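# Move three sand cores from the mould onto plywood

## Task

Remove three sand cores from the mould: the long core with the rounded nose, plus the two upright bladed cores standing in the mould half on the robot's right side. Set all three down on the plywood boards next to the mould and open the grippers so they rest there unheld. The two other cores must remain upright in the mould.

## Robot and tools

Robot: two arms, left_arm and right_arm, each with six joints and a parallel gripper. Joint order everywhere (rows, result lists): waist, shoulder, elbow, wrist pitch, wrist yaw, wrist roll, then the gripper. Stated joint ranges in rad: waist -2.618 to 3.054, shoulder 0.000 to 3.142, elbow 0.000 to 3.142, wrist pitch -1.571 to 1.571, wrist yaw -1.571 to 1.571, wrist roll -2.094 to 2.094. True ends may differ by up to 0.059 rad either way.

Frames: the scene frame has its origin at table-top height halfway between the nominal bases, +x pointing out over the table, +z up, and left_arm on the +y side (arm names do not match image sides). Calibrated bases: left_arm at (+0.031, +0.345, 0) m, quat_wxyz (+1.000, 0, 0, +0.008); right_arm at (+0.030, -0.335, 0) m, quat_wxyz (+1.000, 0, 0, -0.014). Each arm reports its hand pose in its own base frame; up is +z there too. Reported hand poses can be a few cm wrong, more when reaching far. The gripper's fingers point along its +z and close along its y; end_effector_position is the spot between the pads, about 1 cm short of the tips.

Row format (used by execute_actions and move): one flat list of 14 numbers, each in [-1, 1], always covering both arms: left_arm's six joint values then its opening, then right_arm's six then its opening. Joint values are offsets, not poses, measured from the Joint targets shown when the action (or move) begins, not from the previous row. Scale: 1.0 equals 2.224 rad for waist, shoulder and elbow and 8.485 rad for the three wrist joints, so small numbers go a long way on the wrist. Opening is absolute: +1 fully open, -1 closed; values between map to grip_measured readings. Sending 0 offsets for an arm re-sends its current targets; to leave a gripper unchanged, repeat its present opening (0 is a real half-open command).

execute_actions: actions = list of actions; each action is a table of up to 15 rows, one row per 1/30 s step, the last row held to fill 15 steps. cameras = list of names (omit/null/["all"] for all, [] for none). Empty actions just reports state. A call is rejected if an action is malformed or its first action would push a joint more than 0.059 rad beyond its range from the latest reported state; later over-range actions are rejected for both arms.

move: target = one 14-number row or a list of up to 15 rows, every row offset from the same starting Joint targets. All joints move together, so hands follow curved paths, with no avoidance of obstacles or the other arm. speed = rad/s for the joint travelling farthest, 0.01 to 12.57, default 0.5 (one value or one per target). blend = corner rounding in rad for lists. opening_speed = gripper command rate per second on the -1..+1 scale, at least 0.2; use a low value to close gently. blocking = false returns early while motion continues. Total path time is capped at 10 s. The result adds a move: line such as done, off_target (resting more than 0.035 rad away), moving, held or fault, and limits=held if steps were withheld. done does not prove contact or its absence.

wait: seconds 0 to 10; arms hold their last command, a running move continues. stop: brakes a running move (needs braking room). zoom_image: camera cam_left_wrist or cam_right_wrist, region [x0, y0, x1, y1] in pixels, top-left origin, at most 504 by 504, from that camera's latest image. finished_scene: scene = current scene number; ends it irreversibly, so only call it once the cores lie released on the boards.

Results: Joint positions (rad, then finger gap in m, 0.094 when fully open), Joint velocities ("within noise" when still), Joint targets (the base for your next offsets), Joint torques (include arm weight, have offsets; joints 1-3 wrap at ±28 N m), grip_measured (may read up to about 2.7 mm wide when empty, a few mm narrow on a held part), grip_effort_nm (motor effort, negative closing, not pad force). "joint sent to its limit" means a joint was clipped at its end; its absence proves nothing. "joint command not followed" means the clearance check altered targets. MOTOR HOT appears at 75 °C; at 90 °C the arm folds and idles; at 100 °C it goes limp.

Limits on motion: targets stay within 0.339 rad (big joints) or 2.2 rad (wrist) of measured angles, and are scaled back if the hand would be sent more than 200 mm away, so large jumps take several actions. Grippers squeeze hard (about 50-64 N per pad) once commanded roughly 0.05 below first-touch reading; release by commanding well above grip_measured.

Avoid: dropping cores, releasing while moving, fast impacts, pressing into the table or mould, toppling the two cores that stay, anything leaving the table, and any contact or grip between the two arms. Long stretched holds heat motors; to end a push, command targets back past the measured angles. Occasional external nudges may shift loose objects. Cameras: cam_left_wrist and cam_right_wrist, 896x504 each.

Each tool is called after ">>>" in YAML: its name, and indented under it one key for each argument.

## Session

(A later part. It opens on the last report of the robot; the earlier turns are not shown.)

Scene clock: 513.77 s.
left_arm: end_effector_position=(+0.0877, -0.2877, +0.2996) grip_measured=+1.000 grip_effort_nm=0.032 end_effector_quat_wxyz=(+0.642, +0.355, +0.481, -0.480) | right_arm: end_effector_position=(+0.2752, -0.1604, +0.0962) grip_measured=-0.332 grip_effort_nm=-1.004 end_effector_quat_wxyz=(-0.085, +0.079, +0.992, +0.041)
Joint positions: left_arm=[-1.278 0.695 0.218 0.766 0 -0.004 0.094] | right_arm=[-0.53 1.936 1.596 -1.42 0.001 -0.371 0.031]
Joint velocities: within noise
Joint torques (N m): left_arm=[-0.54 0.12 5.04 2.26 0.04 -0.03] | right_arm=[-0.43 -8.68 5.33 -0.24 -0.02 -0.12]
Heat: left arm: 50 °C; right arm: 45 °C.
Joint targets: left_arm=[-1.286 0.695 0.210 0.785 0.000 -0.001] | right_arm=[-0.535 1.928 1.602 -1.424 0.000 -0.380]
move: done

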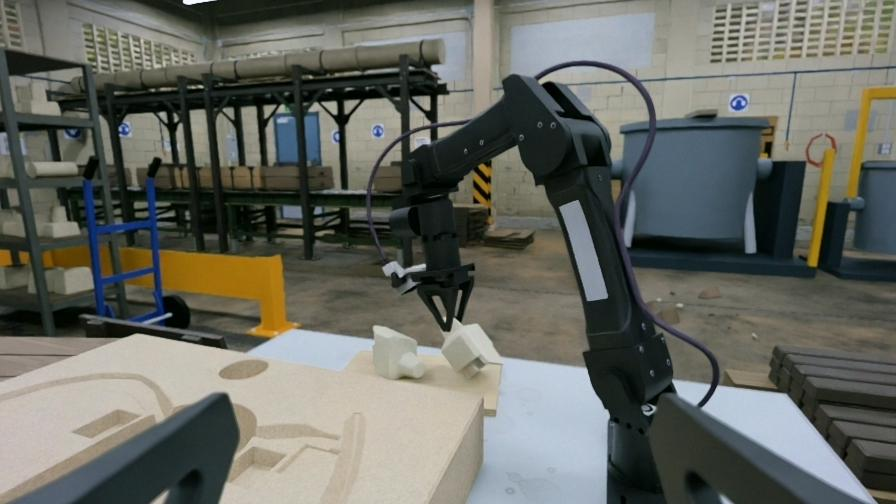

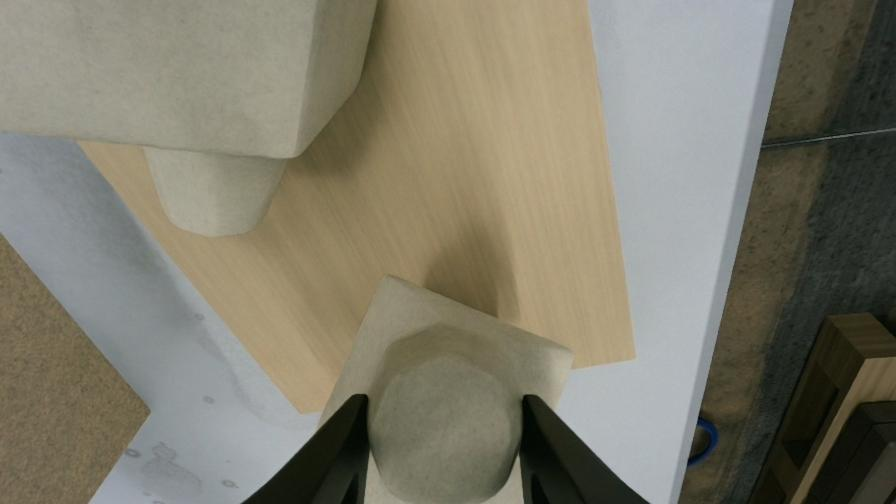

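>>> move:
  target:
    - [0,0,0,0,0,0,1,0,0.013,-0.0077,0.0054,0,0,-0.5]
    - [0,0,0,0,0,0,1,0,0.0768,0.0397,0.0038,0,0,-0.5]
  speed: 0.15
  cameras: ["cam_left_wrist"]

>>> zoom_image:
  camera: "cam_left_wrist"
  region: [360, 230, 560, 400]

Scene clock: 523.37 s.
left_arm: end_effector_position=(+0.0877, -0.2877, +0.2996) grip_measured=+1.000 grip_effort_nm=0.027 end_effector_quat_wxyz=(+0.642, +0.355, +0.481, -0.480) | right_arm: end_effector_position=(+0.3004, -0.1691, +0.0752) grip_measured=-0.332 grip_effort_nm=-1.004 end_effector_quat_wxyz=(-0.084, +0.080, +0.992, +0.056)
Joint positions: left_arm=[-1.278 0.695 0.218 0.766 0 -0.004 0.094] | right_arm=[-0.53 2.06 1.689 -1.399 -0.029 -0.372 0.031]
Joint velocities: within noise
Joint torques (N m): left_arm=[-0.53 0.06 5 2.27 0.03 -0.02] | right_arm=[-0.38 -6.04 5 -0.15 0.26 -0.12]
Heat: left arm: 50 °C; right arm: 42 °C.
Joint targets: left_arm=[-1.286 0.695 0.210 0.785 0.000 -0.001] | right_arm=[-0.535 2.098 1.691 -1.392 0.000 -0.380]
move: off_target (right_arm); right_arm: the shoulder is farthest, 0.038 rad from its target
Images, in order (width x height): cam_left_wrist 896x504.

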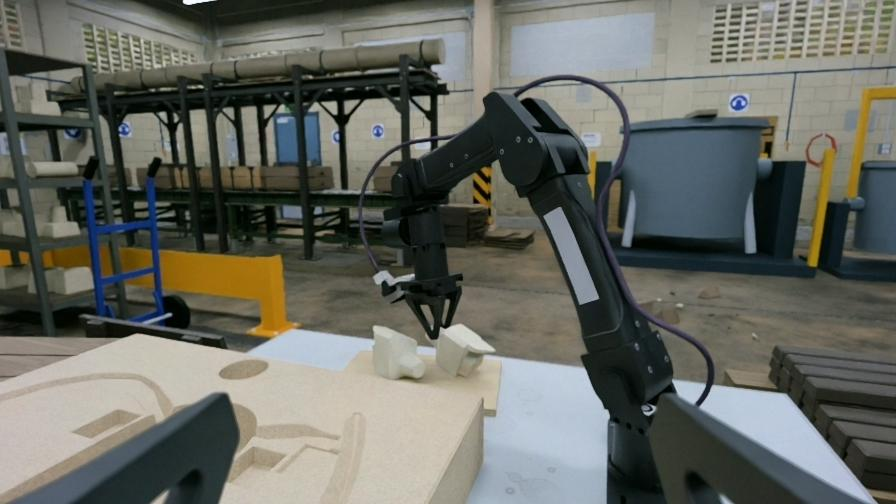

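Scaled by 2.520.

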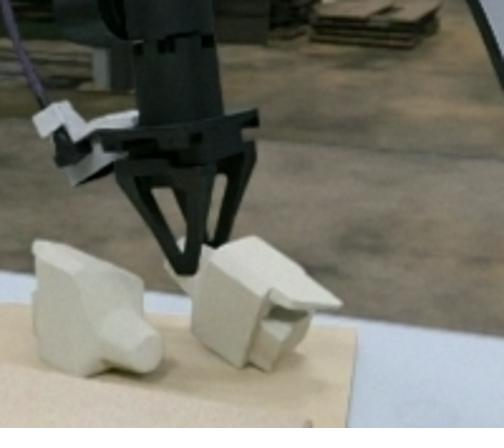

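>>> move:
  target: [0,0,0,0,0,0,1,0,0.0674,0.0619,-0.0046,0,0,-0.5]
  speed: 0.15
  cameras: ["cam_left_wrist"]

>>> zoom_image:
  camera: "cam_left_wrist"
  region: [360, 230, 560, 400]

Scene clock: 527.27 s.
left_arm: end_effector_position=(+0.0877, -0.2877, +0.2996) grip_measured=+1.000 grip_effort_nm=0.032 end_effector_quat_wxyz=(+0.642, +0.355, +0.481, -0.480) | right_arm: end_effector_position=(+0.3182, -0.1748, +0.0552) grip_measured=-0.340 grip_effort_nm=-1.004 end_effector_quat_wxyz=(-0.105, +0.082, +0.988, +0.079)
Joint positions: left_arm=[-1.278 0.695 0.218 0.766 0 -0.004 0.094] | right_arm=[-0.53 2.207 1.825 -1.447 -0.052 -0.371 0.031]
Joint velocities: within noise
Joint torques (N m): left_arm=[-0.53 0.16 5.05 2.25 0.03 -0.02] | right_arm=[-0.38 -6.72 4.94 -0.2 0.48 -0.13]
Heat: left arm: 50 °C; right arm: 41 °C.
Joint targets: left_arm=[-1.286 0.695 0.210 0.785 0.000 -0.001] | right_arm=[-0.535 2.248 1.828 -1.431 0.000 -0.379]
move: off_target (right_arm); right_arm: the wrist yaw is farthest, 0.052 rad from its target
Images, in order (width x height): cam_left_wrist 896x504.

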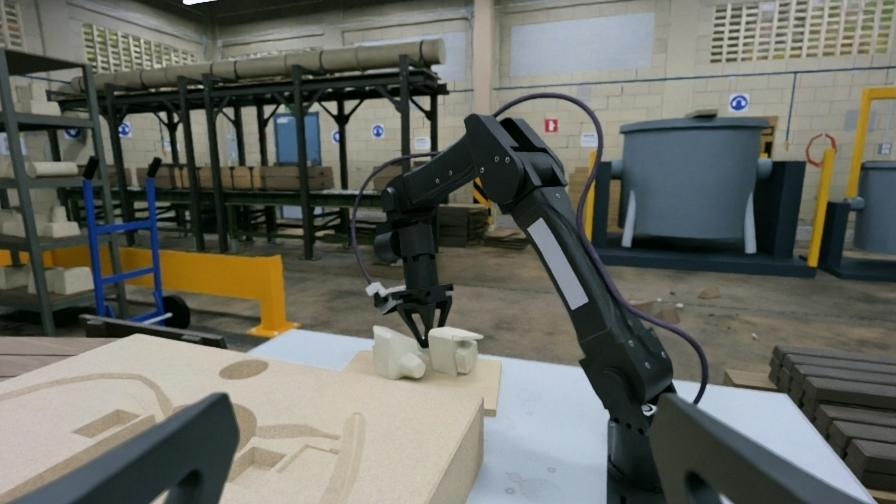

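Scaled by 2.520.

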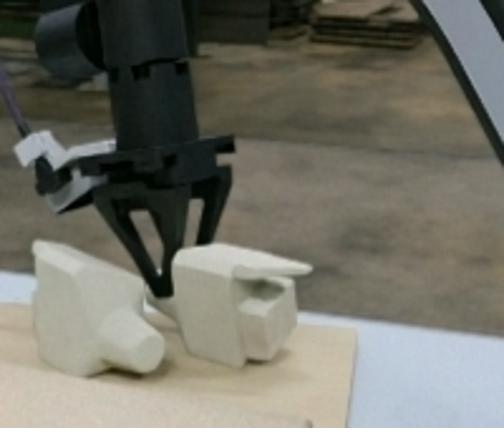

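>>> move:
  target: [0,0,0,0,0,0,1,0,0.016,0,-0.002,0,0,-0.5]
  speed: 0.15
  cameras: ["cam_right_wrist"]

>>> move:
  target: [0,0,0,0,0,0,1,0,0,0,0,0,0,-0.1]
  opening_speed: 0.25
  cameras: ["cam_left_wrist","cam_right_wrist"]

>>> zoom_image:
  camera: "cam_left_wrist"
  region: [360, 230, 560, 400]

Scene clock: 532.10 s.
left_arm: end_effector_position=(+0.0877, -0.2877, +0.2996) grip_measured=+1.000 grip_effort_nm=0.027 end_effector_quat_wxyz=(+0.642, +0.355, +0.481, -0.480) | right_arm: end_effector_position=(+0.3182, -0.1747, +0.0539) grip_measured=-0.340 grip_effort_nm=-1.004 end_effector_quat_wxyz=(-0.112, +0.082, +0.987, +0.083)
Joint positions: left_arm=[-1.278 0.695 0.218 0.766 0 -0.004 0.094] | right_arm=[-0.53 2.225 1.845 -1.465 -0.052 -0.371 0.031]
Joint velocities: within noise
Joint torques (N m): left_arm=[-0.57 0.14 5.01 2.25 0.01 -0.02] | right_arm=[-0.39 -5.46 3.44 -0.19 0.47 -0.13]
Heat: left arm: 50 °C; right arm: 40 °C.
Joint targets: left_arm=[-1.286 0.695 0.210 0.785 0.000 -0.001] | right_arm=[-0.535 2.284 1.828 -1.448 0.000 -0.379]
move: off_target (right_arm); right_arm: the shoulder is farthest, 0.058 rad from its target
Images, in order (width x height): cam_right_wrist 896x504.

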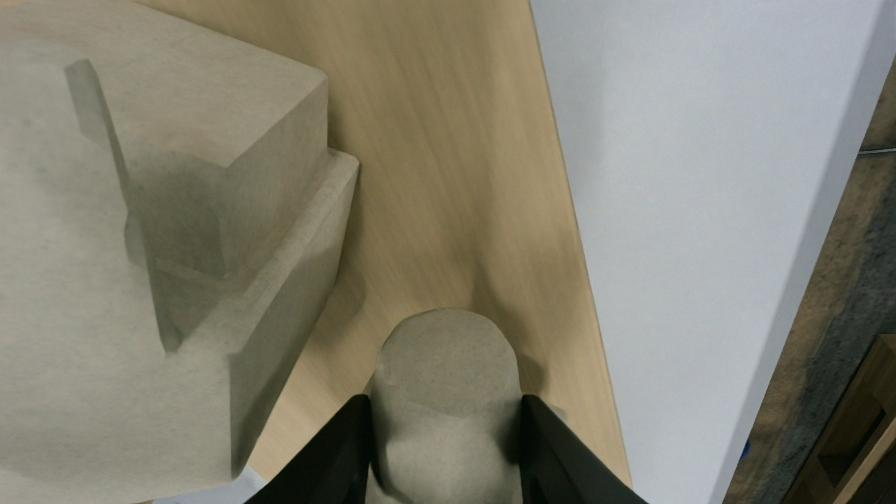

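Scene clock: 533.90 s.
left_arm: end_effector_position=(+0.0877, -0.2877, +0.2996) grip_measured=+1.000 grip_effort_nm=0.017 end_effector_quat_wxyz=(+0.642, +0.355, +0.481, -0.480) | right_arm: end_effector_position=(+0.3181, -0.1807, +0.0487) grip_measured=-0.103 grip_effort_nm=0.178 end_effector_quat_wxyz=(-0.117, +0.080, +0.988, +0.069)
Joint positions: left_arm=[-1.278 0.695 0.218 0.766 0 -0.004 0.094] | right_arm=[-0.53 2.237 1.845 -1.45 -0.023 -0.372 0.042]
Joint velocities: within noise
Joint torques (N m): left_arm=[-0.55 0.05 4.98 2.26 0.04 -0.01] | right_arm=[-0.4 -6.46 3.48 -0.32 0.2 -0.12]
Heat: left arm: 50 °C; right arm: 40 °C.
Joint targets: left_arm=[-1.286 0.695 0.210 0.785 0.000 -0.001] | right_arm=[-0.535 2.284 1.828 -1.448 0.000 -0.380]
move: off_target (right_arm); right_arm: the shoulder is farthest, 0.047 rad from its target

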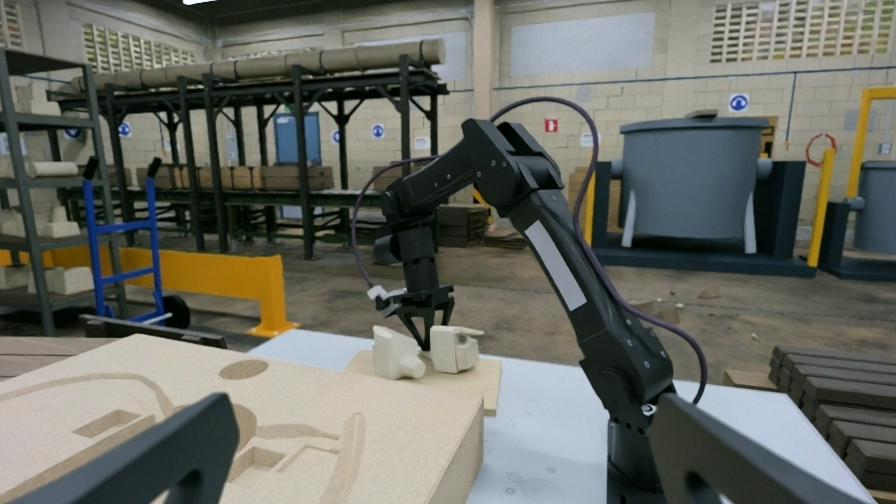

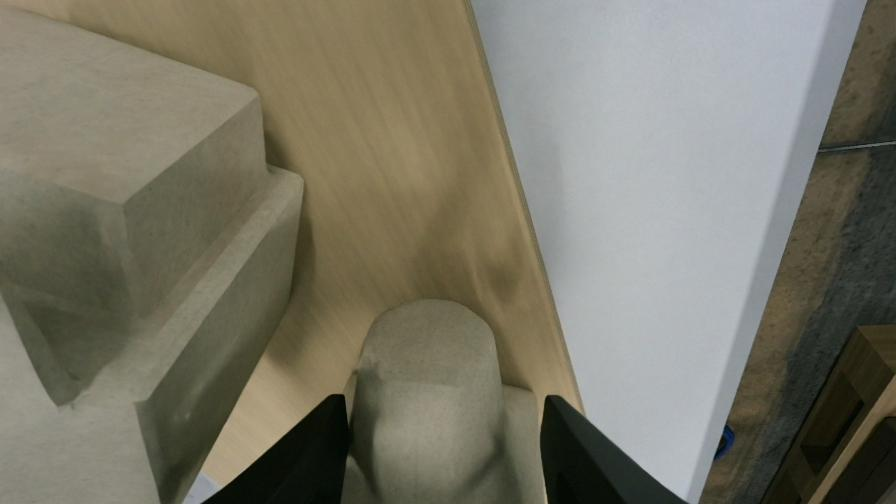

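Scaled by 2.520.

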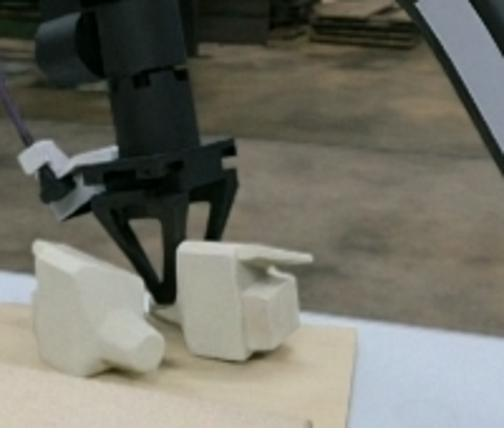

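>>> move:
  target:
    - [0,0,0,0,0,0,1,0,-0.135,0,0,0,0,-0.1]
    - [0.3404,0.645,0.985,-0.2446,0,0,0.3,0,-0.4424,0,0.005,0,0,-0.1]
  speed: [0.3,0.8]

Scene clock: 553.73 s.
left_arm: end_effector_position=(+0.4383, -0.2538, +0.2551) grip_measured=+0.302 grip_effort_nm=-0.081 end_effector_quat_wxyz=(+0.262, +0.249, +0.930, -0.071) | right_arm: end_effector_position=(+0.2495, -0.1445, +0.3535) grip_measured=-0.103 grip_effort_nm=0.168 end_effector_quat_wxyz=(+0.297, +0.074, +0.941, -0.142)
Joint positions: left_arm=[-0.527 2.112 2.376 -1.285 -0.001 -0.004 0.061] | right_arm=[-0.53 1.309 1.833 -1.424 -0.003 -0.373 0.042]
Joint velocities: within noise
Joint torques (N m): left_arm=[-0.09 -8.61 6.78 1.38 0.01 -0.03] | right_arm=[-0.39 -3.4 4.15 1.28 0.02 -0.11]
Heat: left arm: 49 °C; right arm: 38 °C.
Joint targets: left_arm=[-0.529 2.130 2.401 -1.291 0.000 -0.001] | right_arm=[-0.535 1.300 1.828 -1.406 0.000 -0.380]
move: done

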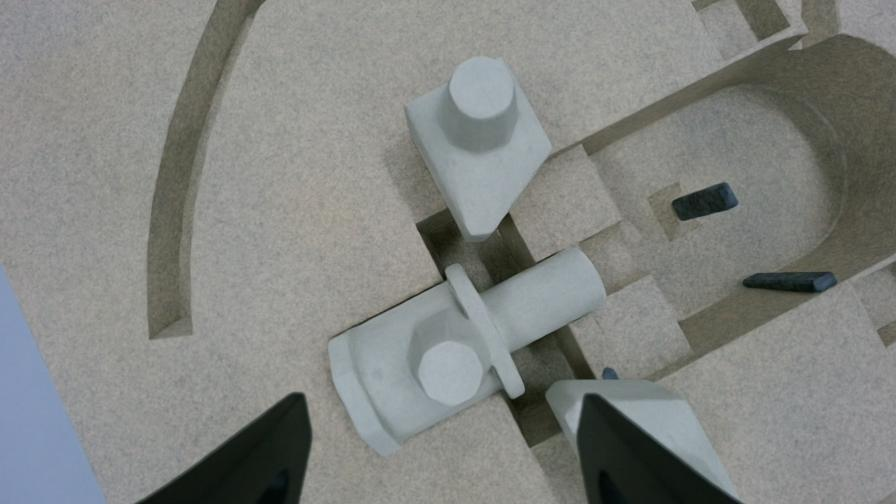

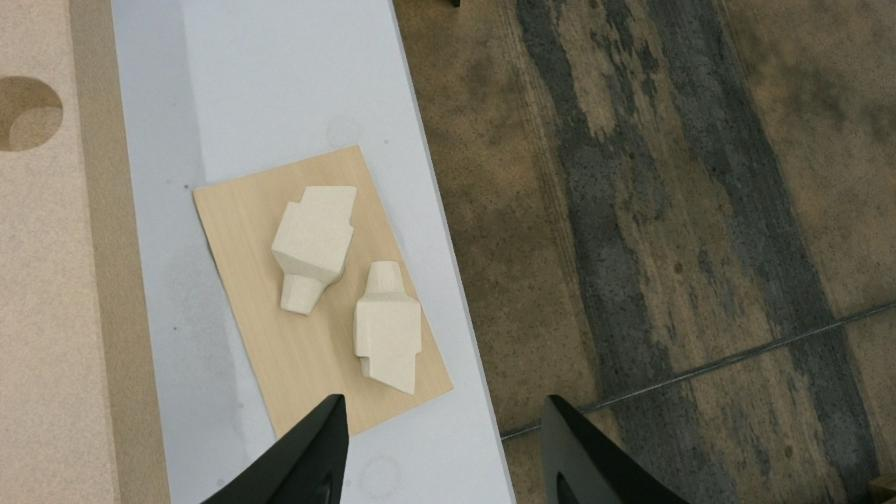

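>>> move:
  target:
    - [0,-0.0571,-0.1772,0.0308,0,0,0.3,0,0,0,0,0,0,-0.1]
    - [0,-0.0755,-0.2747,0.0536,0,0,0.3,0,0,0,0,0,0,-0.1]
  speed: 0.4
  cameras: ["cam_left_wrist"]

Scene clock: 563.83 s.
left_arm: end_effector_position=(+0.4372, -0.2531, +0.1489) grip_measured=+0.302 grip_effort_nm=-0.071 end_effector_quat_wxyz=(+0.244, +0.250, +0.935, -0.066) | right_arm: end_effector_position=(+0.2497, -0.1446, +0.3536) grip_measured=-0.103 grip_effort_nm=0.173 end_effector_quat_wxyz=(+0.297, +0.074, +0.941, -0.143)
Joint positions: left_arm=[-0.527 2.008 1.8 -0.853 -0.001 -0.004 0.061] | right_arm=[-0.53 1.309 1.833 -1.423 -0.003 -0.373 0.042]
Joint velocities: within noise
Joint torques (N m): left_arm=[-0.12 -13.14 4.51 1.57 0.05 -0.01] | right_arm=[-0.38 -3.36 4.16 1.25 0.03 -0.11]
Heat: left arm: 46 °C; right arm: 38 °C.
Joint targets: left_arm=[-0.529 1.962 1.790 -0.836 0.000 -0.001] | right_arm=[-0.535 1.300 1.828 -1.406 0.000 -0.380]
move: off_target (left_arm); left_arm: the shoulder is farthest, 0.046 rad from its target
Images, in order (width x height): cam_left_wrist 896x504.

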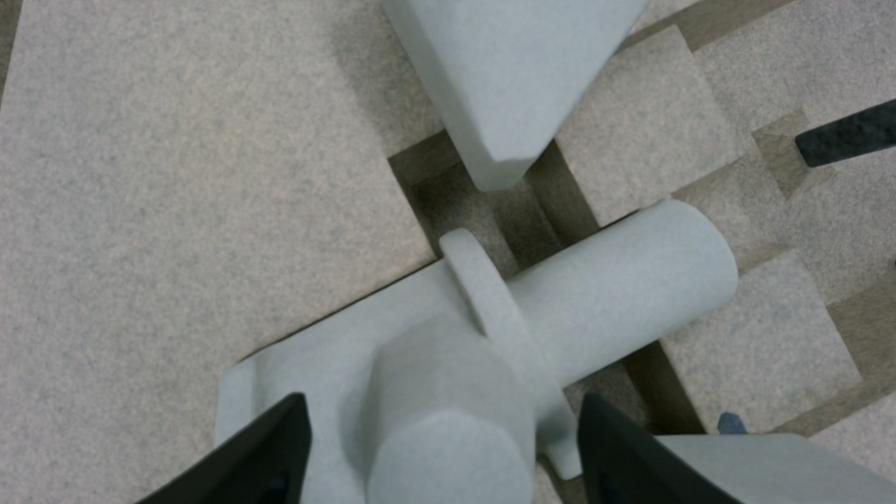

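>>> move:
  target: [0,-0.0105,0,0,0,0,0.3,0,0,0,0,0,0,-0.1]
  speed: 0.3
  cameras: ["cam_left_wrist"]

>>> move:
  target: [0,0,0,0,0,0,-0.7,0,0,0,0,0,0,-0.1]
  opening_speed: 0.6
  cameras: ["cam_left_wrist"]

Scene clock: 567.83 s.
left_arm: end_effector_position=(+0.4367, -0.2528, +0.1622) grip_measured=+0.302 grip_effort_nm=-0.076 end_effector_quat_wxyz=(+0.257, +0.249, +0.931, -0.069) | right_arm: end_effector_position=(+0.2497, -0.1446, +0.3537) grip_measured=-0.103 grip_effort_nm=0.173 end_effector_quat_wxyz=(+0.297, +0.074, +0.941, -0.143)
Joint positions: left_arm=[-0.527 1.981 1.8 -0.85 -0.001 -0.004 0.061] | right_arm=[-0.53 1.309 1.833 -1.422 -0.003 -0.373 0.042]
Joint velocities: within noise
Joint torques (N m): left_arm=[-0.09 -12.71 4.52 1.59 0.03 -0.02] | right_arm=[-0.38 -3.4 4.16 1.25 0.02 -0.11]
Heat: left arm: 46 °C; right arm: 38 °C.
Joint targets: left_arm=[-0.529 1.939 1.790 -0.836 0.000 -0.001] | right_arm=[-0.535 1.300 1.828 -1.406 0.000 -0.379]
move: off_target (left_arm); left_arm: the shoulder is farthest, 0.043 rad from its target
Images, in order (width x height): cam_left_wrist 896x504.

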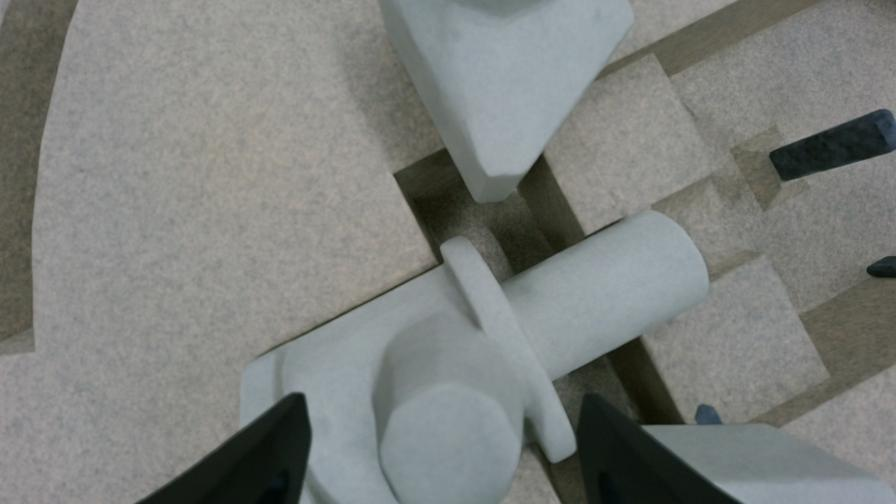

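Scene clock: 569.70 s.
left_arm: end_effector_position=(+0.4367, -0.2530, +0.1622) grip_measured=-0.333 grip_effort_nm=-1.004 end_effector_quat_wxyz=(+0.257, +0.250, +0.931, -0.069) | right_arm: end_effector_position=(+0.2497, -0.1446, +0.3537) grip_measured=-0.103 grip_effort_nm=0.173 end_effector_quat_wxyz=(+0.297, +0.074, +0.941, -0.143)
Joint positions: left_arm=[-0.527 1.981 1.8 -0.85 -0.001 -0.001 0.031] | right_arm=[-0.53 1.309 1.833 -1.422 -0.003 -0.373 0.042]
Joint velocities: within noise
Joint torques (N m): left_arm=[-0.02 -12.74 4.57 1.56 0.02 -0.05] | right_arm=[-0.39 -3.38 4.16 1.25 0.03 -0.11]
Heat: left arm: 46 °C; right arm: 38 °C.
Joint targets: left_arm=[-0.529 1.939 1.790 -0.836 0.000 0.000] | right_arm=[-0.535 1.300 1.828 -1.406 0.000 -0.379]
move: off_target (left_arm); left_arm: the shoulder is farthest, 0.042 rad from its target
Images, in order (width x height): cam_left_wrist 896x504.

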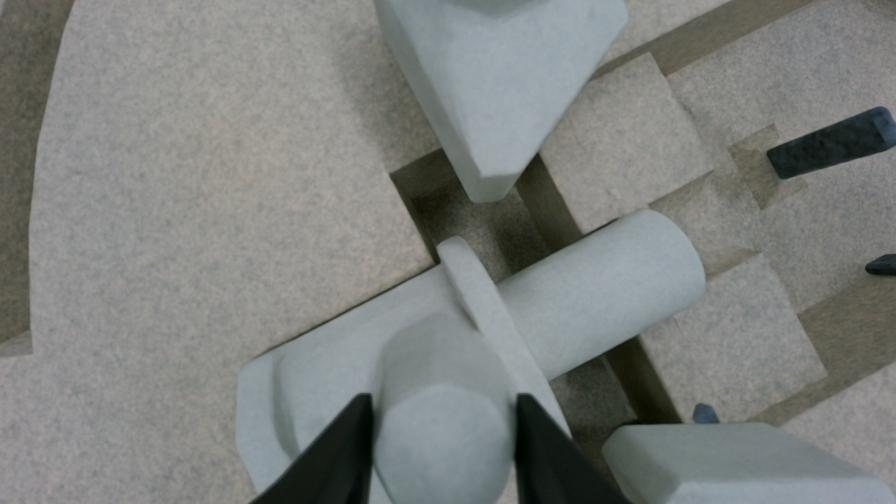

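>>> move:
  target:
    - [0,0.0252,0.0585,-0.0134,0,0,-0.7,0,0,0,0,0,0,-0.1]
    - [0,0.0364,0.1079,-0.024,0,0,-0.7,0,0,0,0,0,0,-0.1]
    - [0,0.0814,0.2765,-0.0559,0,0,-0.7,0,0,0,0,0,0,-0.1]
  speed: 0.3
  blend: 0.03
  cameras: ["cam_left_wrist"]

Scene clock: 576.93 s.
left_arm: end_effector_position=(+0.4224, -0.2450, +0.2294) grip_measured=-0.336 grip_effort_nm=-0.999 end_effector_quat_wxyz=(+0.205, +0.255, +0.943, -0.056) | right_arm: end_effector_position=(+0.2498, -0.1446, +0.3538) grip_measured=-0.103 grip_effort_nm=0.168 end_effector_quat_wxyz=(+0.298, +0.074, +0.941, -0.143)
Joint positions: left_arm=[-0.527 2.129 2.353 -1.367 0.001 0.001 0.031] | right_arm=[-0.53 1.309 1.833 -1.422 -0.003 -0.373 0.042]
Joint velocities: within noise
Joint torques (N m): left_arm=[-0.01 -10.56 8.96 1.85 0 -0.06] | right_arm=[-0.38 -3.37 4.15 1.25 0.03 -0.11]
Heat: left arm: 45 °C; right arm: 39 °C.
Joint targets: left_arm=[-0.529 2.119 2.405 -1.310 0.000 -0.001] | right_arm=[-0.535 1.300 1.828 -1.405 0.000 -0.379]
move: off_target (left_arm); left_arm: the wrist pitch is farthest, 0.057 rad from its target
Images, in order (width x height): cam_left_wrist 896x504.

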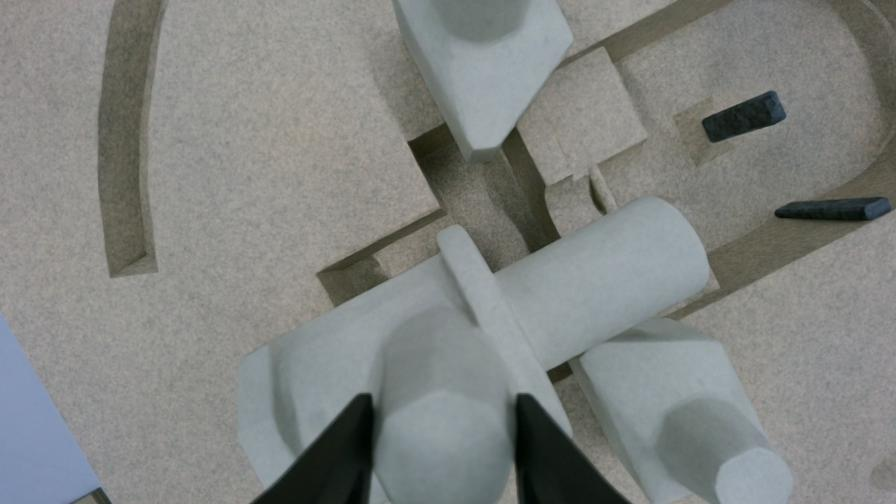

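>>> move:
  target:
    - [0.2828,0,0,0,0,0,-0.7,0,-0.3372,-0.5522,0.1703,0,0.0447,0.5]
    - [0.2828,-0.1659,-0.1371,0,0.1061,0,-0.7,0.6857,-0.3372,-0.5522,0.1703,0,0.0447,0.5]
  speed: 0.7

>>> zoom_image:
  camera: "cam_right_wrist"
  region: [250, 0, 754, 300]

Scene clock: 601.93 s.
left_arm: end_effector_position=(+0.4064, -0.0816, +0.3211) grip_measured=-0.336 grip_effort_nm=-0.999 end_effector_quat_wxyz=(+0.236, +0.041, +0.904, -0.355) | right_arm: end_effector_position=(+0.1578, +0.2390, +0.3449) grip_measured=+0.497 grip_effort_nm=0.168 end_effector_quat_wxyz=(+0.642, -0.327, +0.604, +0.340)
Joint positions: left_arm=[0.104 1.822 2.091 -1.367 0.773 0.001 0.031] | right_arm=[0.984 0.56 0.609 0.009 0 -0.009 0.07]
Joint velocities: within noise
Joint torques (N m): left_arm=[-0.29 -12.83 5.22 1.85 1.87 -0.06] | right_arm=[0.59 -0.18 5.6 1.79 -0.02 0.06]
Heat: left arm: 45 °C; right arm: 40 °C.
Joint targets: left_arm=[0.100 1.750 2.101 -1.310 0.900 -0.001] | right_arm=[0.991 0.550 0.600 0.039 0.000 0.000]
move: off_target (left_arm); left_arm: the wrist yaw is farthest, 0.127 rad from its target

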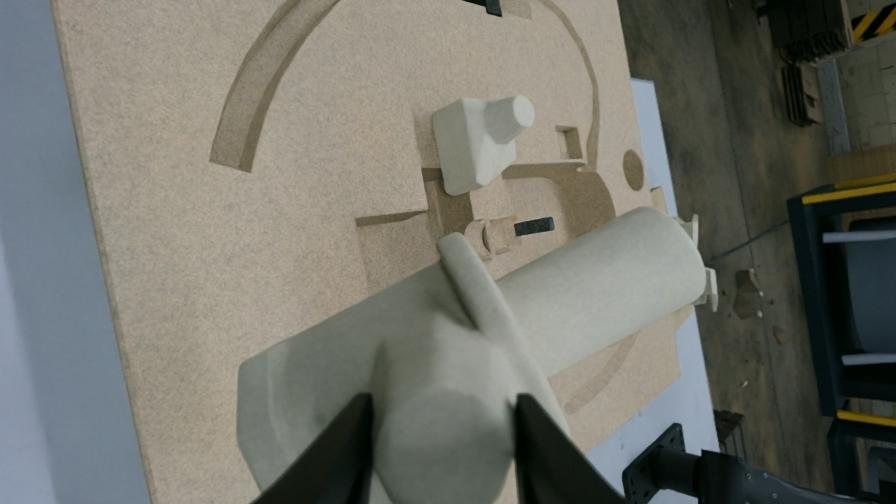

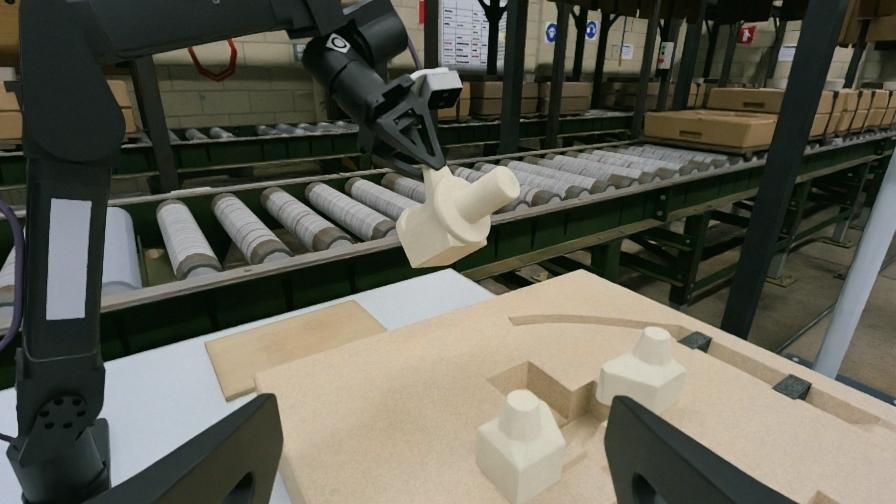

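Scaled by 1.000.

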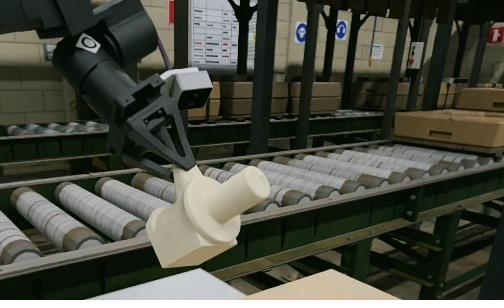

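>>> zoom_image:
  camera: "cam_right_wrist"
  region: [380, 150, 540, 280]

>>> move:
  target: [0,0,0,0,0,-0.1,-0.7,0,0,0,0,0,0,0.5]
  speed: 0.7
  cameras: ["cam_right_wrist"]

>>> zoom_image:
  camera: "cam_right_wrist"
  region: [380, 130, 580, 290]

Scaled by 3.150.

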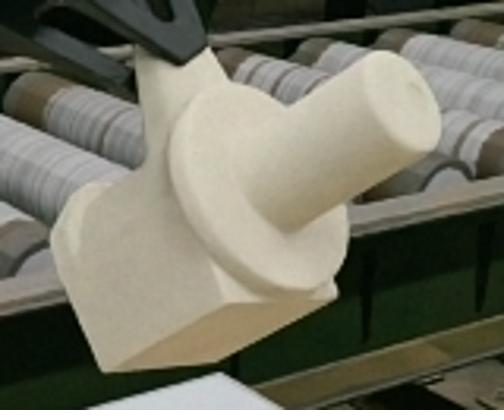

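Scene clock: 606.97 s.
left_arm: end_effector_position=(+0.4064, -0.0816, +0.3211) grip_measured=-0.337 grip_effort_nm=-1.004 end_effector_quat_wxyz=(+0.071, -0.330, +0.843, -0.420) | right_arm: end_effector_position=(+0.1578, +0.2390, +0.3451) grip_measured=+0.497 grip_effort_nm=0.178 end_effector_quat_wxyz=(+0.643, -0.327, +0.604, +0.341)
Joint positions: left_arm=[0.104 1.822 2.091 -1.367 0.773 -0.837 0.031] | right_arm=[0.984 0.56 0.609 0.01 0 -0.009 0.07]
Joint velocities: within noise
Joint torques (N m): left_arm=[-0.27 -12.83 5.3 1.86 1.92 -0.2] | right_arm=[0.61 -0.2 5.63 1.79 -0.02 0.06]
Heat: left arm: 45 °C; right arm: 40 °C.
Joint targets: left_arm=[0.100 1.750 2.101 -1.310 0.900 -0.849] | right_arm=[0.991 0.550 0.600 0.039 0.000 0.000]
move: off_target (left_arm); left_arm: the wrist yaw is farthest, 0.127 rad from its target
Images, in order (width x height): cam_right_wrist 896x504.

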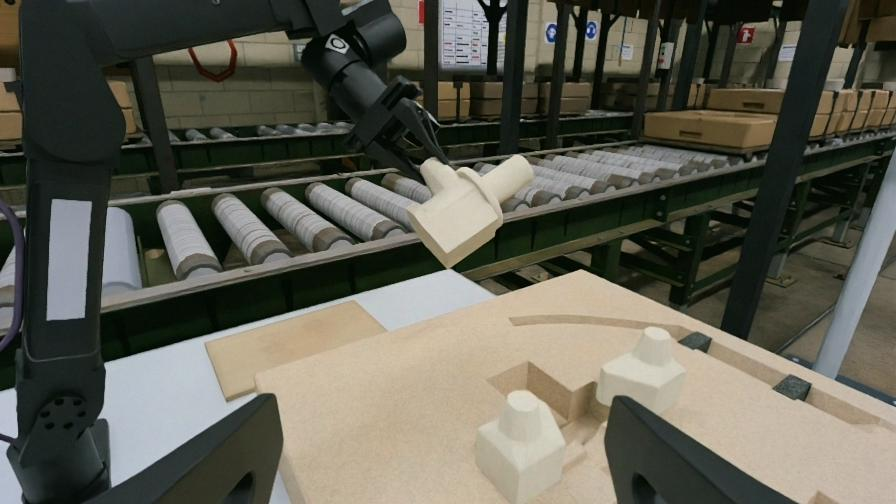

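Scaled by 2.520.

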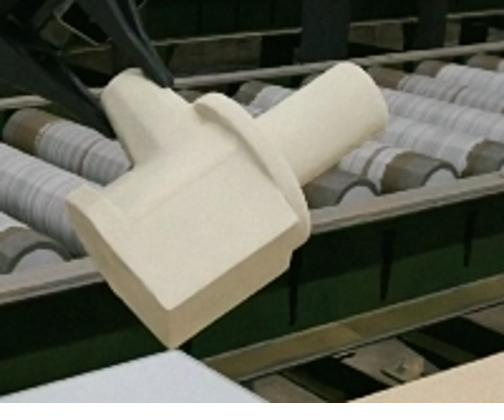

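>>> move:
  target:
    - [0.1556,-0.2235,-0.4002,0.0424,-0.1061,0.1,-0.7,0,0,0,0,0,0,0.5]
    - [0.1556,-0.2361,-0.5193,0.0707,-0.1061,0.1,-0.7,0,0,0,0,0,0,0.5]
  speed: 0.5

>>> zoom_image:
  camera: "cam_right_wrist"
  region: [180, 230, 420, 410]

Scene clock: 619.20 s.
left_arm: end_effector_position=(+0.2698, +0.1276, +0.1227) grip_measured=-0.337 grip_effort_nm=-0.999 end_effector_quat_wxyz=(+0.216, -0.216, +0.951, +0.045) | right_arm: end_effector_position=(+0.1578, +0.2390, +0.3452) grip_measured=+0.497 grip_effort_nm=0.178 end_effector_quat_wxyz=(+0.643, -0.327, +0.603, +0.341)
Joint positions: left_arm=[0.442 1.264 0.931 -0.792 0.006 -0.007 0.031] | right_arm=[0.984 0.56 0.609 0.01 0 -0.009 0.07]
Joint velocities: within noise
Joint torques (N m): left_arm=[0.44 -6.35 6.27 2.18 -0.05 0] | right_arm=[0.59 -0.21 5.6 1.79 -0.03 0.06]
Heat: left arm: 45 °C; right arm: 41 °C.
Joint targets: left_arm=[0.446 1.226 0.945 -0.710 0.000 -0.001] | right_arm=[0.991 0.550 0.600 0.039 0.000 0.000]
move: off_target (left_arm); left_arm: the wrist pitch is farthest, 0.082 rad from its target

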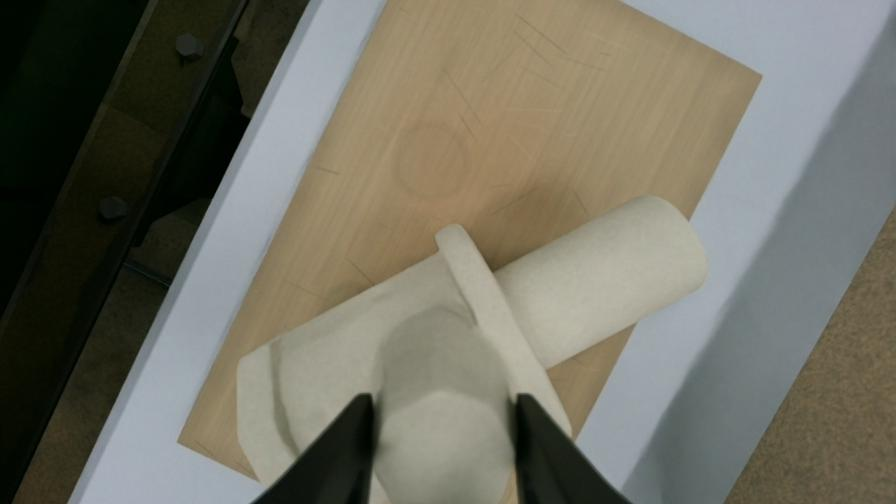

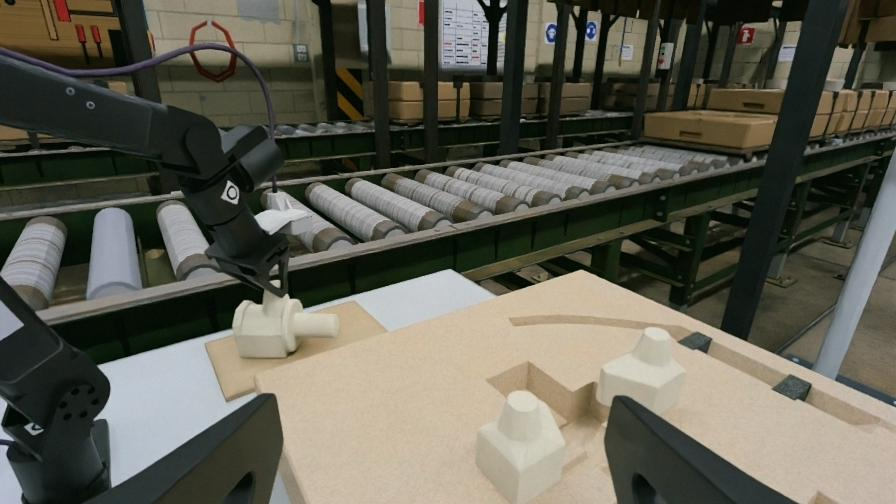

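Scaled by 2.100.

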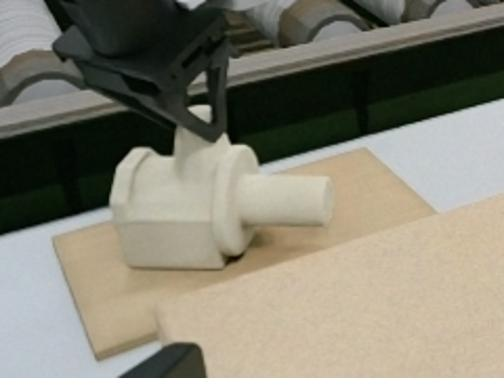

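>>> move:
  target:
    - [0,0,0.036,0,0,0,-0.7,0,0,0,0,0,0,0.5]
    - [0,0.0468,0.0225,0.013,0,0,-0.7,0,0,0,0,0,0,0.5]
  speed: 0.25

>>> zoom_image:
  camera: "cam_right_wrist"
  region: [180, 230, 420, 410]

Scene clock: 625.03 s.
left_arm: end_effector_position=(+0.2977, +0.1412, +0.1243) grip_measured=-0.337 grip_effort_nm=-1.009 end_effector_quat_wxyz=(+0.244, -0.215, +0.944, +0.052) | right_arm: end_effector_position=(+0.1578, +0.2390, +0.3452) grip_measured=+0.497 grip_effort_nm=0.168 end_effector_quat_wxyz=(+0.643, -0.327, +0.603, +0.341)
Joint positions: left_arm=[0.442 1.34 0.966 -0.693 0.003 -0.006 0.031] | right_arm=[0.984 0.56 0.609 0.011 0 -0.009 0.07]
Joint velocities: within noise
Joint torques (N m): left_arm=[0.43 -4.92 7.65 2.37 -0.02 0] | right_arm=[0.61 -0.21 5.6 1.79 -0.02 0.06]
Heat: left arm: 44 °C; right arm: 42 °C.
Joint targets: left_arm=[0.446 1.330 0.995 -0.600 -0.001 -0.001] | right_arm=[0.991 0.550 0.600 0.040 0.000 0.000]
move: off_target (left_arm); left_arm: the wrist pitch is farthest, 0.093 rad from its target

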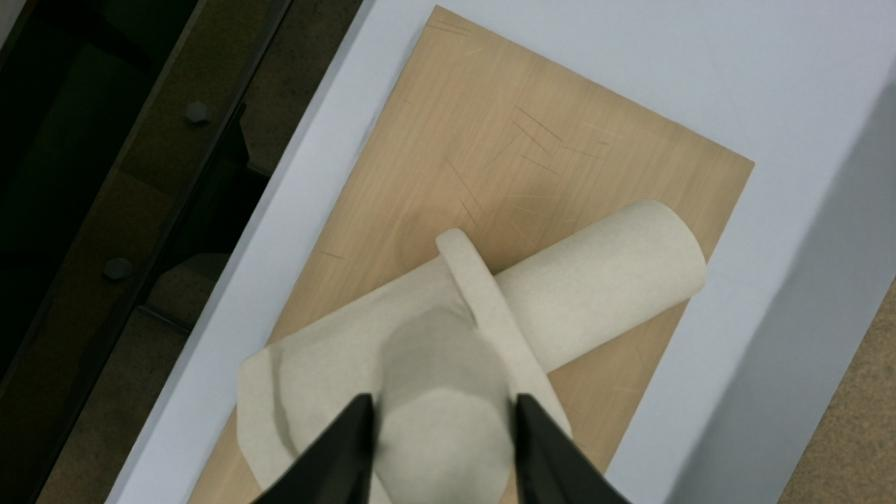

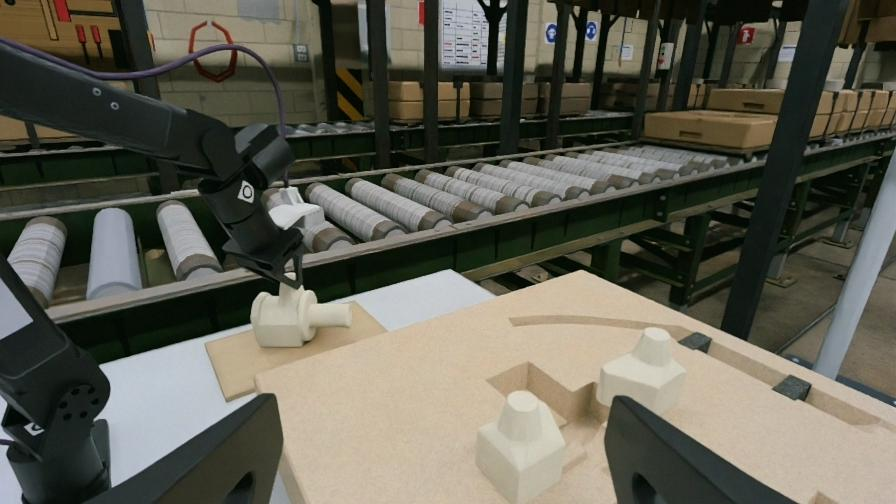

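Scaled by 2.100.

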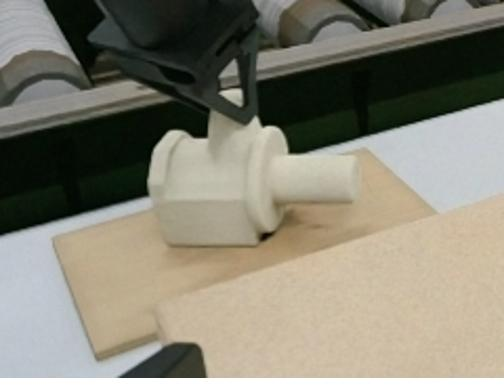

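>>> move:
  target: [0,0.014,0,0.006,0,0,-0.7,0,0,0,0,0,0,0.5]
  speed: 0.15
  cameras: ["cam_right_wrist"]

>>> zoom_image:
  camera: "cam_right_wrist"
  region: [220, 270, 380, 390]

Scene clock: 628.70 s.
left_arm: end_effector_position=(+0.3073, +0.1462, +0.1232) grip_measured=-0.337 grip_effort_nm=-1.004 end_effector_quat_wxyz=(+0.256, -0.214, +0.941, +0.056) | right_arm: end_effector_position=(+0.1578, +0.2390, +0.3452) grip_measured=+0.497 grip_effort_nm=0.168 end_effector_quat_wxyz=(+0.643, -0.327, +0.603, +0.341)
Joint positions: left_arm=[0.442 1.363 0.966 -0.643 0.001 -0.006 0.031] | right_arm=[0.984 0.56 0.609 0.011 0 -0.009 0.07]
Joint velocities: within noise
Joint torques (N m): left_arm=[0.44 -4.56 7.66 2.45 0 0] | right_arm=[0.59 -0.2 5.6 1.79 -0.02 0.05]
Heat: left arm: 45 °C; right arm: 42 °C.
Joint targets: left_arm=[0.446 1.361 0.995 -0.549 0.000 -0.001] | right_arm=[0.991 0.550 0.600 0.040 0.000 0.000]
move: off_target (left_arm); left_arm: the wrist pitch is farthest, 0.094 rad from its target
Images, in order (width x height): cam_right_wrist 896x504.

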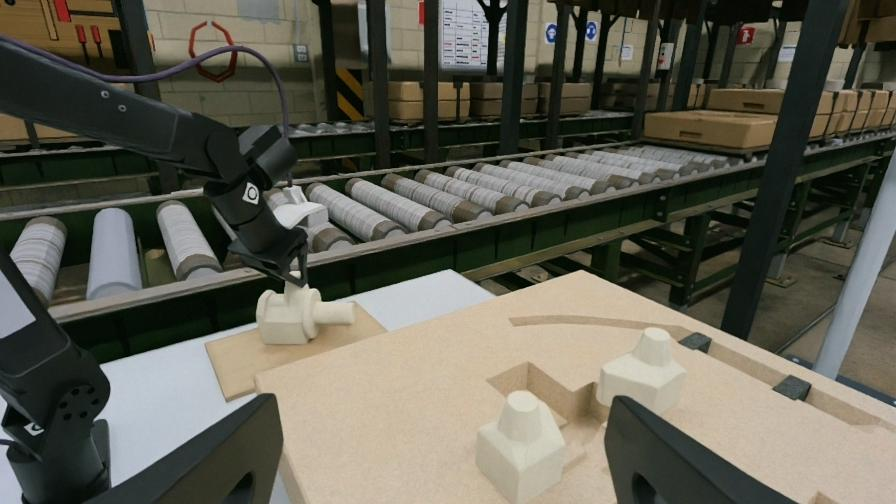

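Scaled by 3.150.

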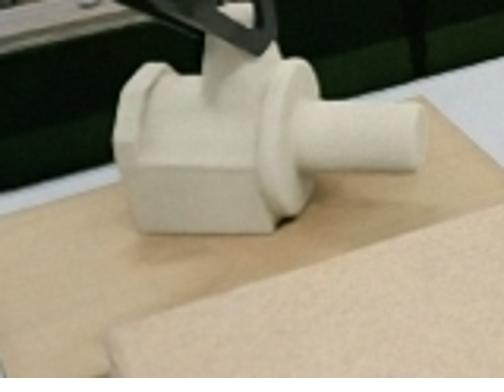

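>>> move:
  target: [0,0.016,-0.006,0.004,0,0,-0.7,0,0,0,0,0,0,0.5]
  speed: 0.15
  cameras: ["cam_right_wrist"]

>>> zoom_image:
  camera: "cam_right_wrist"
  region: [220, 270, 380, 390]

Scene clock: 632.80 s.
left_arm: end_effector_position=(+0.3167, +0.1512, +0.1228) grip_measured=-0.337 grip_effort_nm=-0.989 end_effector_quat_wxyz=(+0.269, -0.213, +0.937, +0.061) | right_arm: end_effector_position=(+0.1578, +0.2390, +0.3452) grip_measured=+0.497 grip_effort_nm=0.168 end_effector_quat_wxyz=(+0.643, -0.327, +0.603, +0.341)
Joint positions: left_arm=[0.442 1.384 0.966 -0.593 -0.002 -0.006 0.031] | right_arm=[0.984 0.56 0.609 0.011 0 -0.009 0.07]
Joint velocities: left_arm=[-0.012 0.002 -0.007 0.037 -0.168 0.037 -0.001] | right_arm=[within noise]
Joint torques (N m): left_arm=[0.39 -3.71 6.54 2.32 0.03 0] | right_arm=[0.59 -0.18 5.6 1.79 -0.02 0.05]
Heat: left arm: 46 °C; right arm: 42 °C.
Joint targets: left_arm=[0.446 1.396 0.982 -0.515 0.000 -0.001] | right_arm=[0.991 0.550 0.600 0.039 0.000 0.000]
move: off_target (left_arm); left_arm: the wrist pitch is farthest, 0.078 rad from its target
Images, in order (width x height): cam_right_wrist 896x504.

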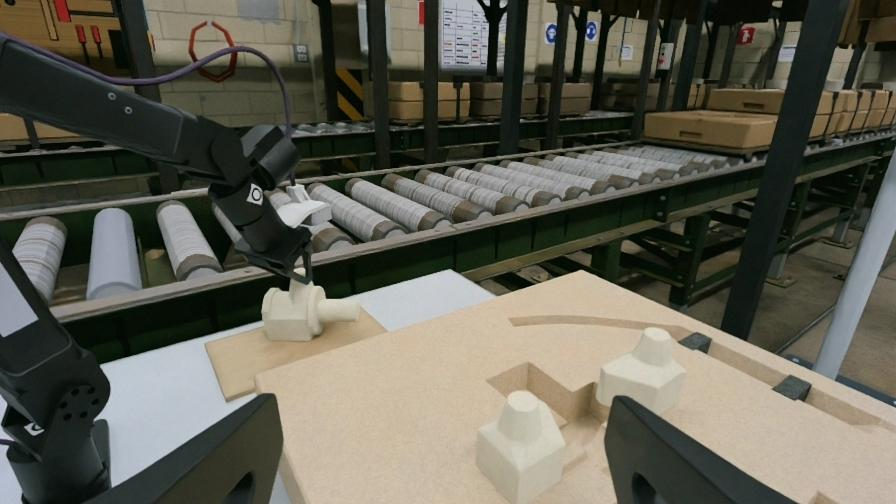

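Scaled by 3.150.

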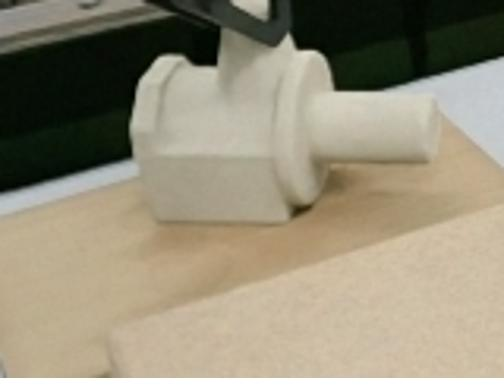

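>>> move:
  target: [0,0,0,0,0,0,-0.1,0,0,0,0,0,0,0.5]
  opening_speed: 0.25
  cameras: ["cam_right_wrist"]

>>> zoom_image:
  camera: "cam_right_wrist"
  region: [220, 270, 380, 390]

Scene clock: 638.07 s.
left_arm: end_effector_position=(+0.3277, +0.1564, +0.1301) grip_measured=-0.102 grip_effort_nm=0.134 end_effector_quat_wxyz=(+0.296, -0.212, +0.929, +0.066) | right_arm: end_effector_position=(+0.1578, +0.2390, +0.3452) grip_measured=+0.497 grip_effort_nm=0.173 end_effector_quat_wxyz=(+0.643, -0.327, +0.603, +0.341)
Joint positions: left_arm=[0.442 1.386 0.966 -0.535 -0.002 -0.006 0.042] | right_arm=[0.984 0.56 0.609 0.011 0 -0.009 0.07]
Joint velocities: within noise
Joint torques (N m): left_arm=[0.43 -4.01 6.58 1.74 0.03 -0.01] | right_arm=[0.58 -0.2 5.61 1.79 -0.02 0.05]
Heat: left arm: 45 °C; right arm: 43 °C.
Joint targets: left_arm=[0.446 1.396 0.982 -0.515 0.000 -0.001] | right_arm=[0.991 0.550 0.600 0.039 0.000 0.000]
move: done
Images, in order (width x height): cam_right_wrist 896x504.

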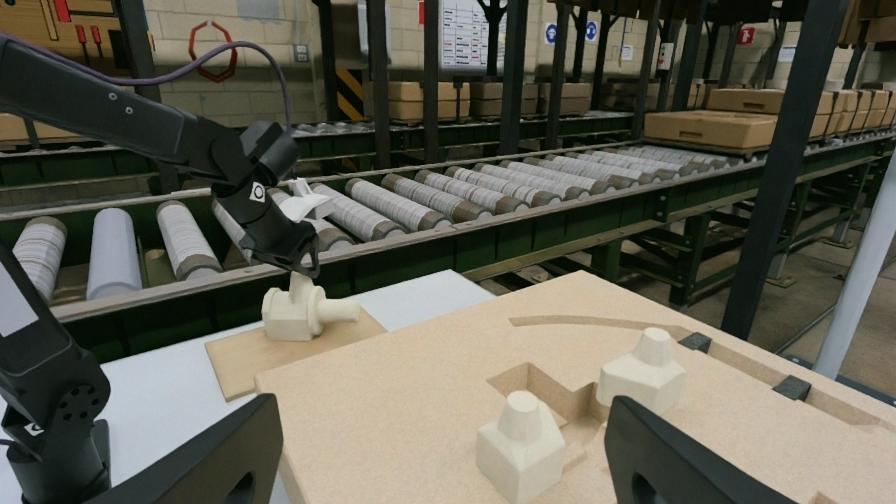

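Scaled by 3.150.

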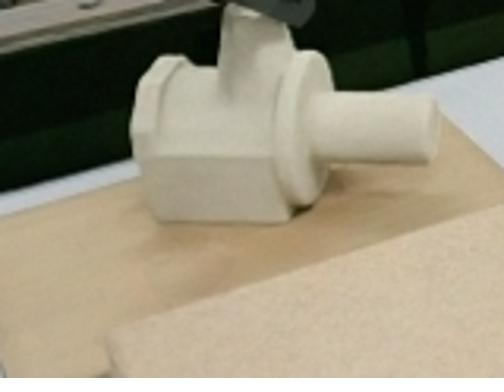

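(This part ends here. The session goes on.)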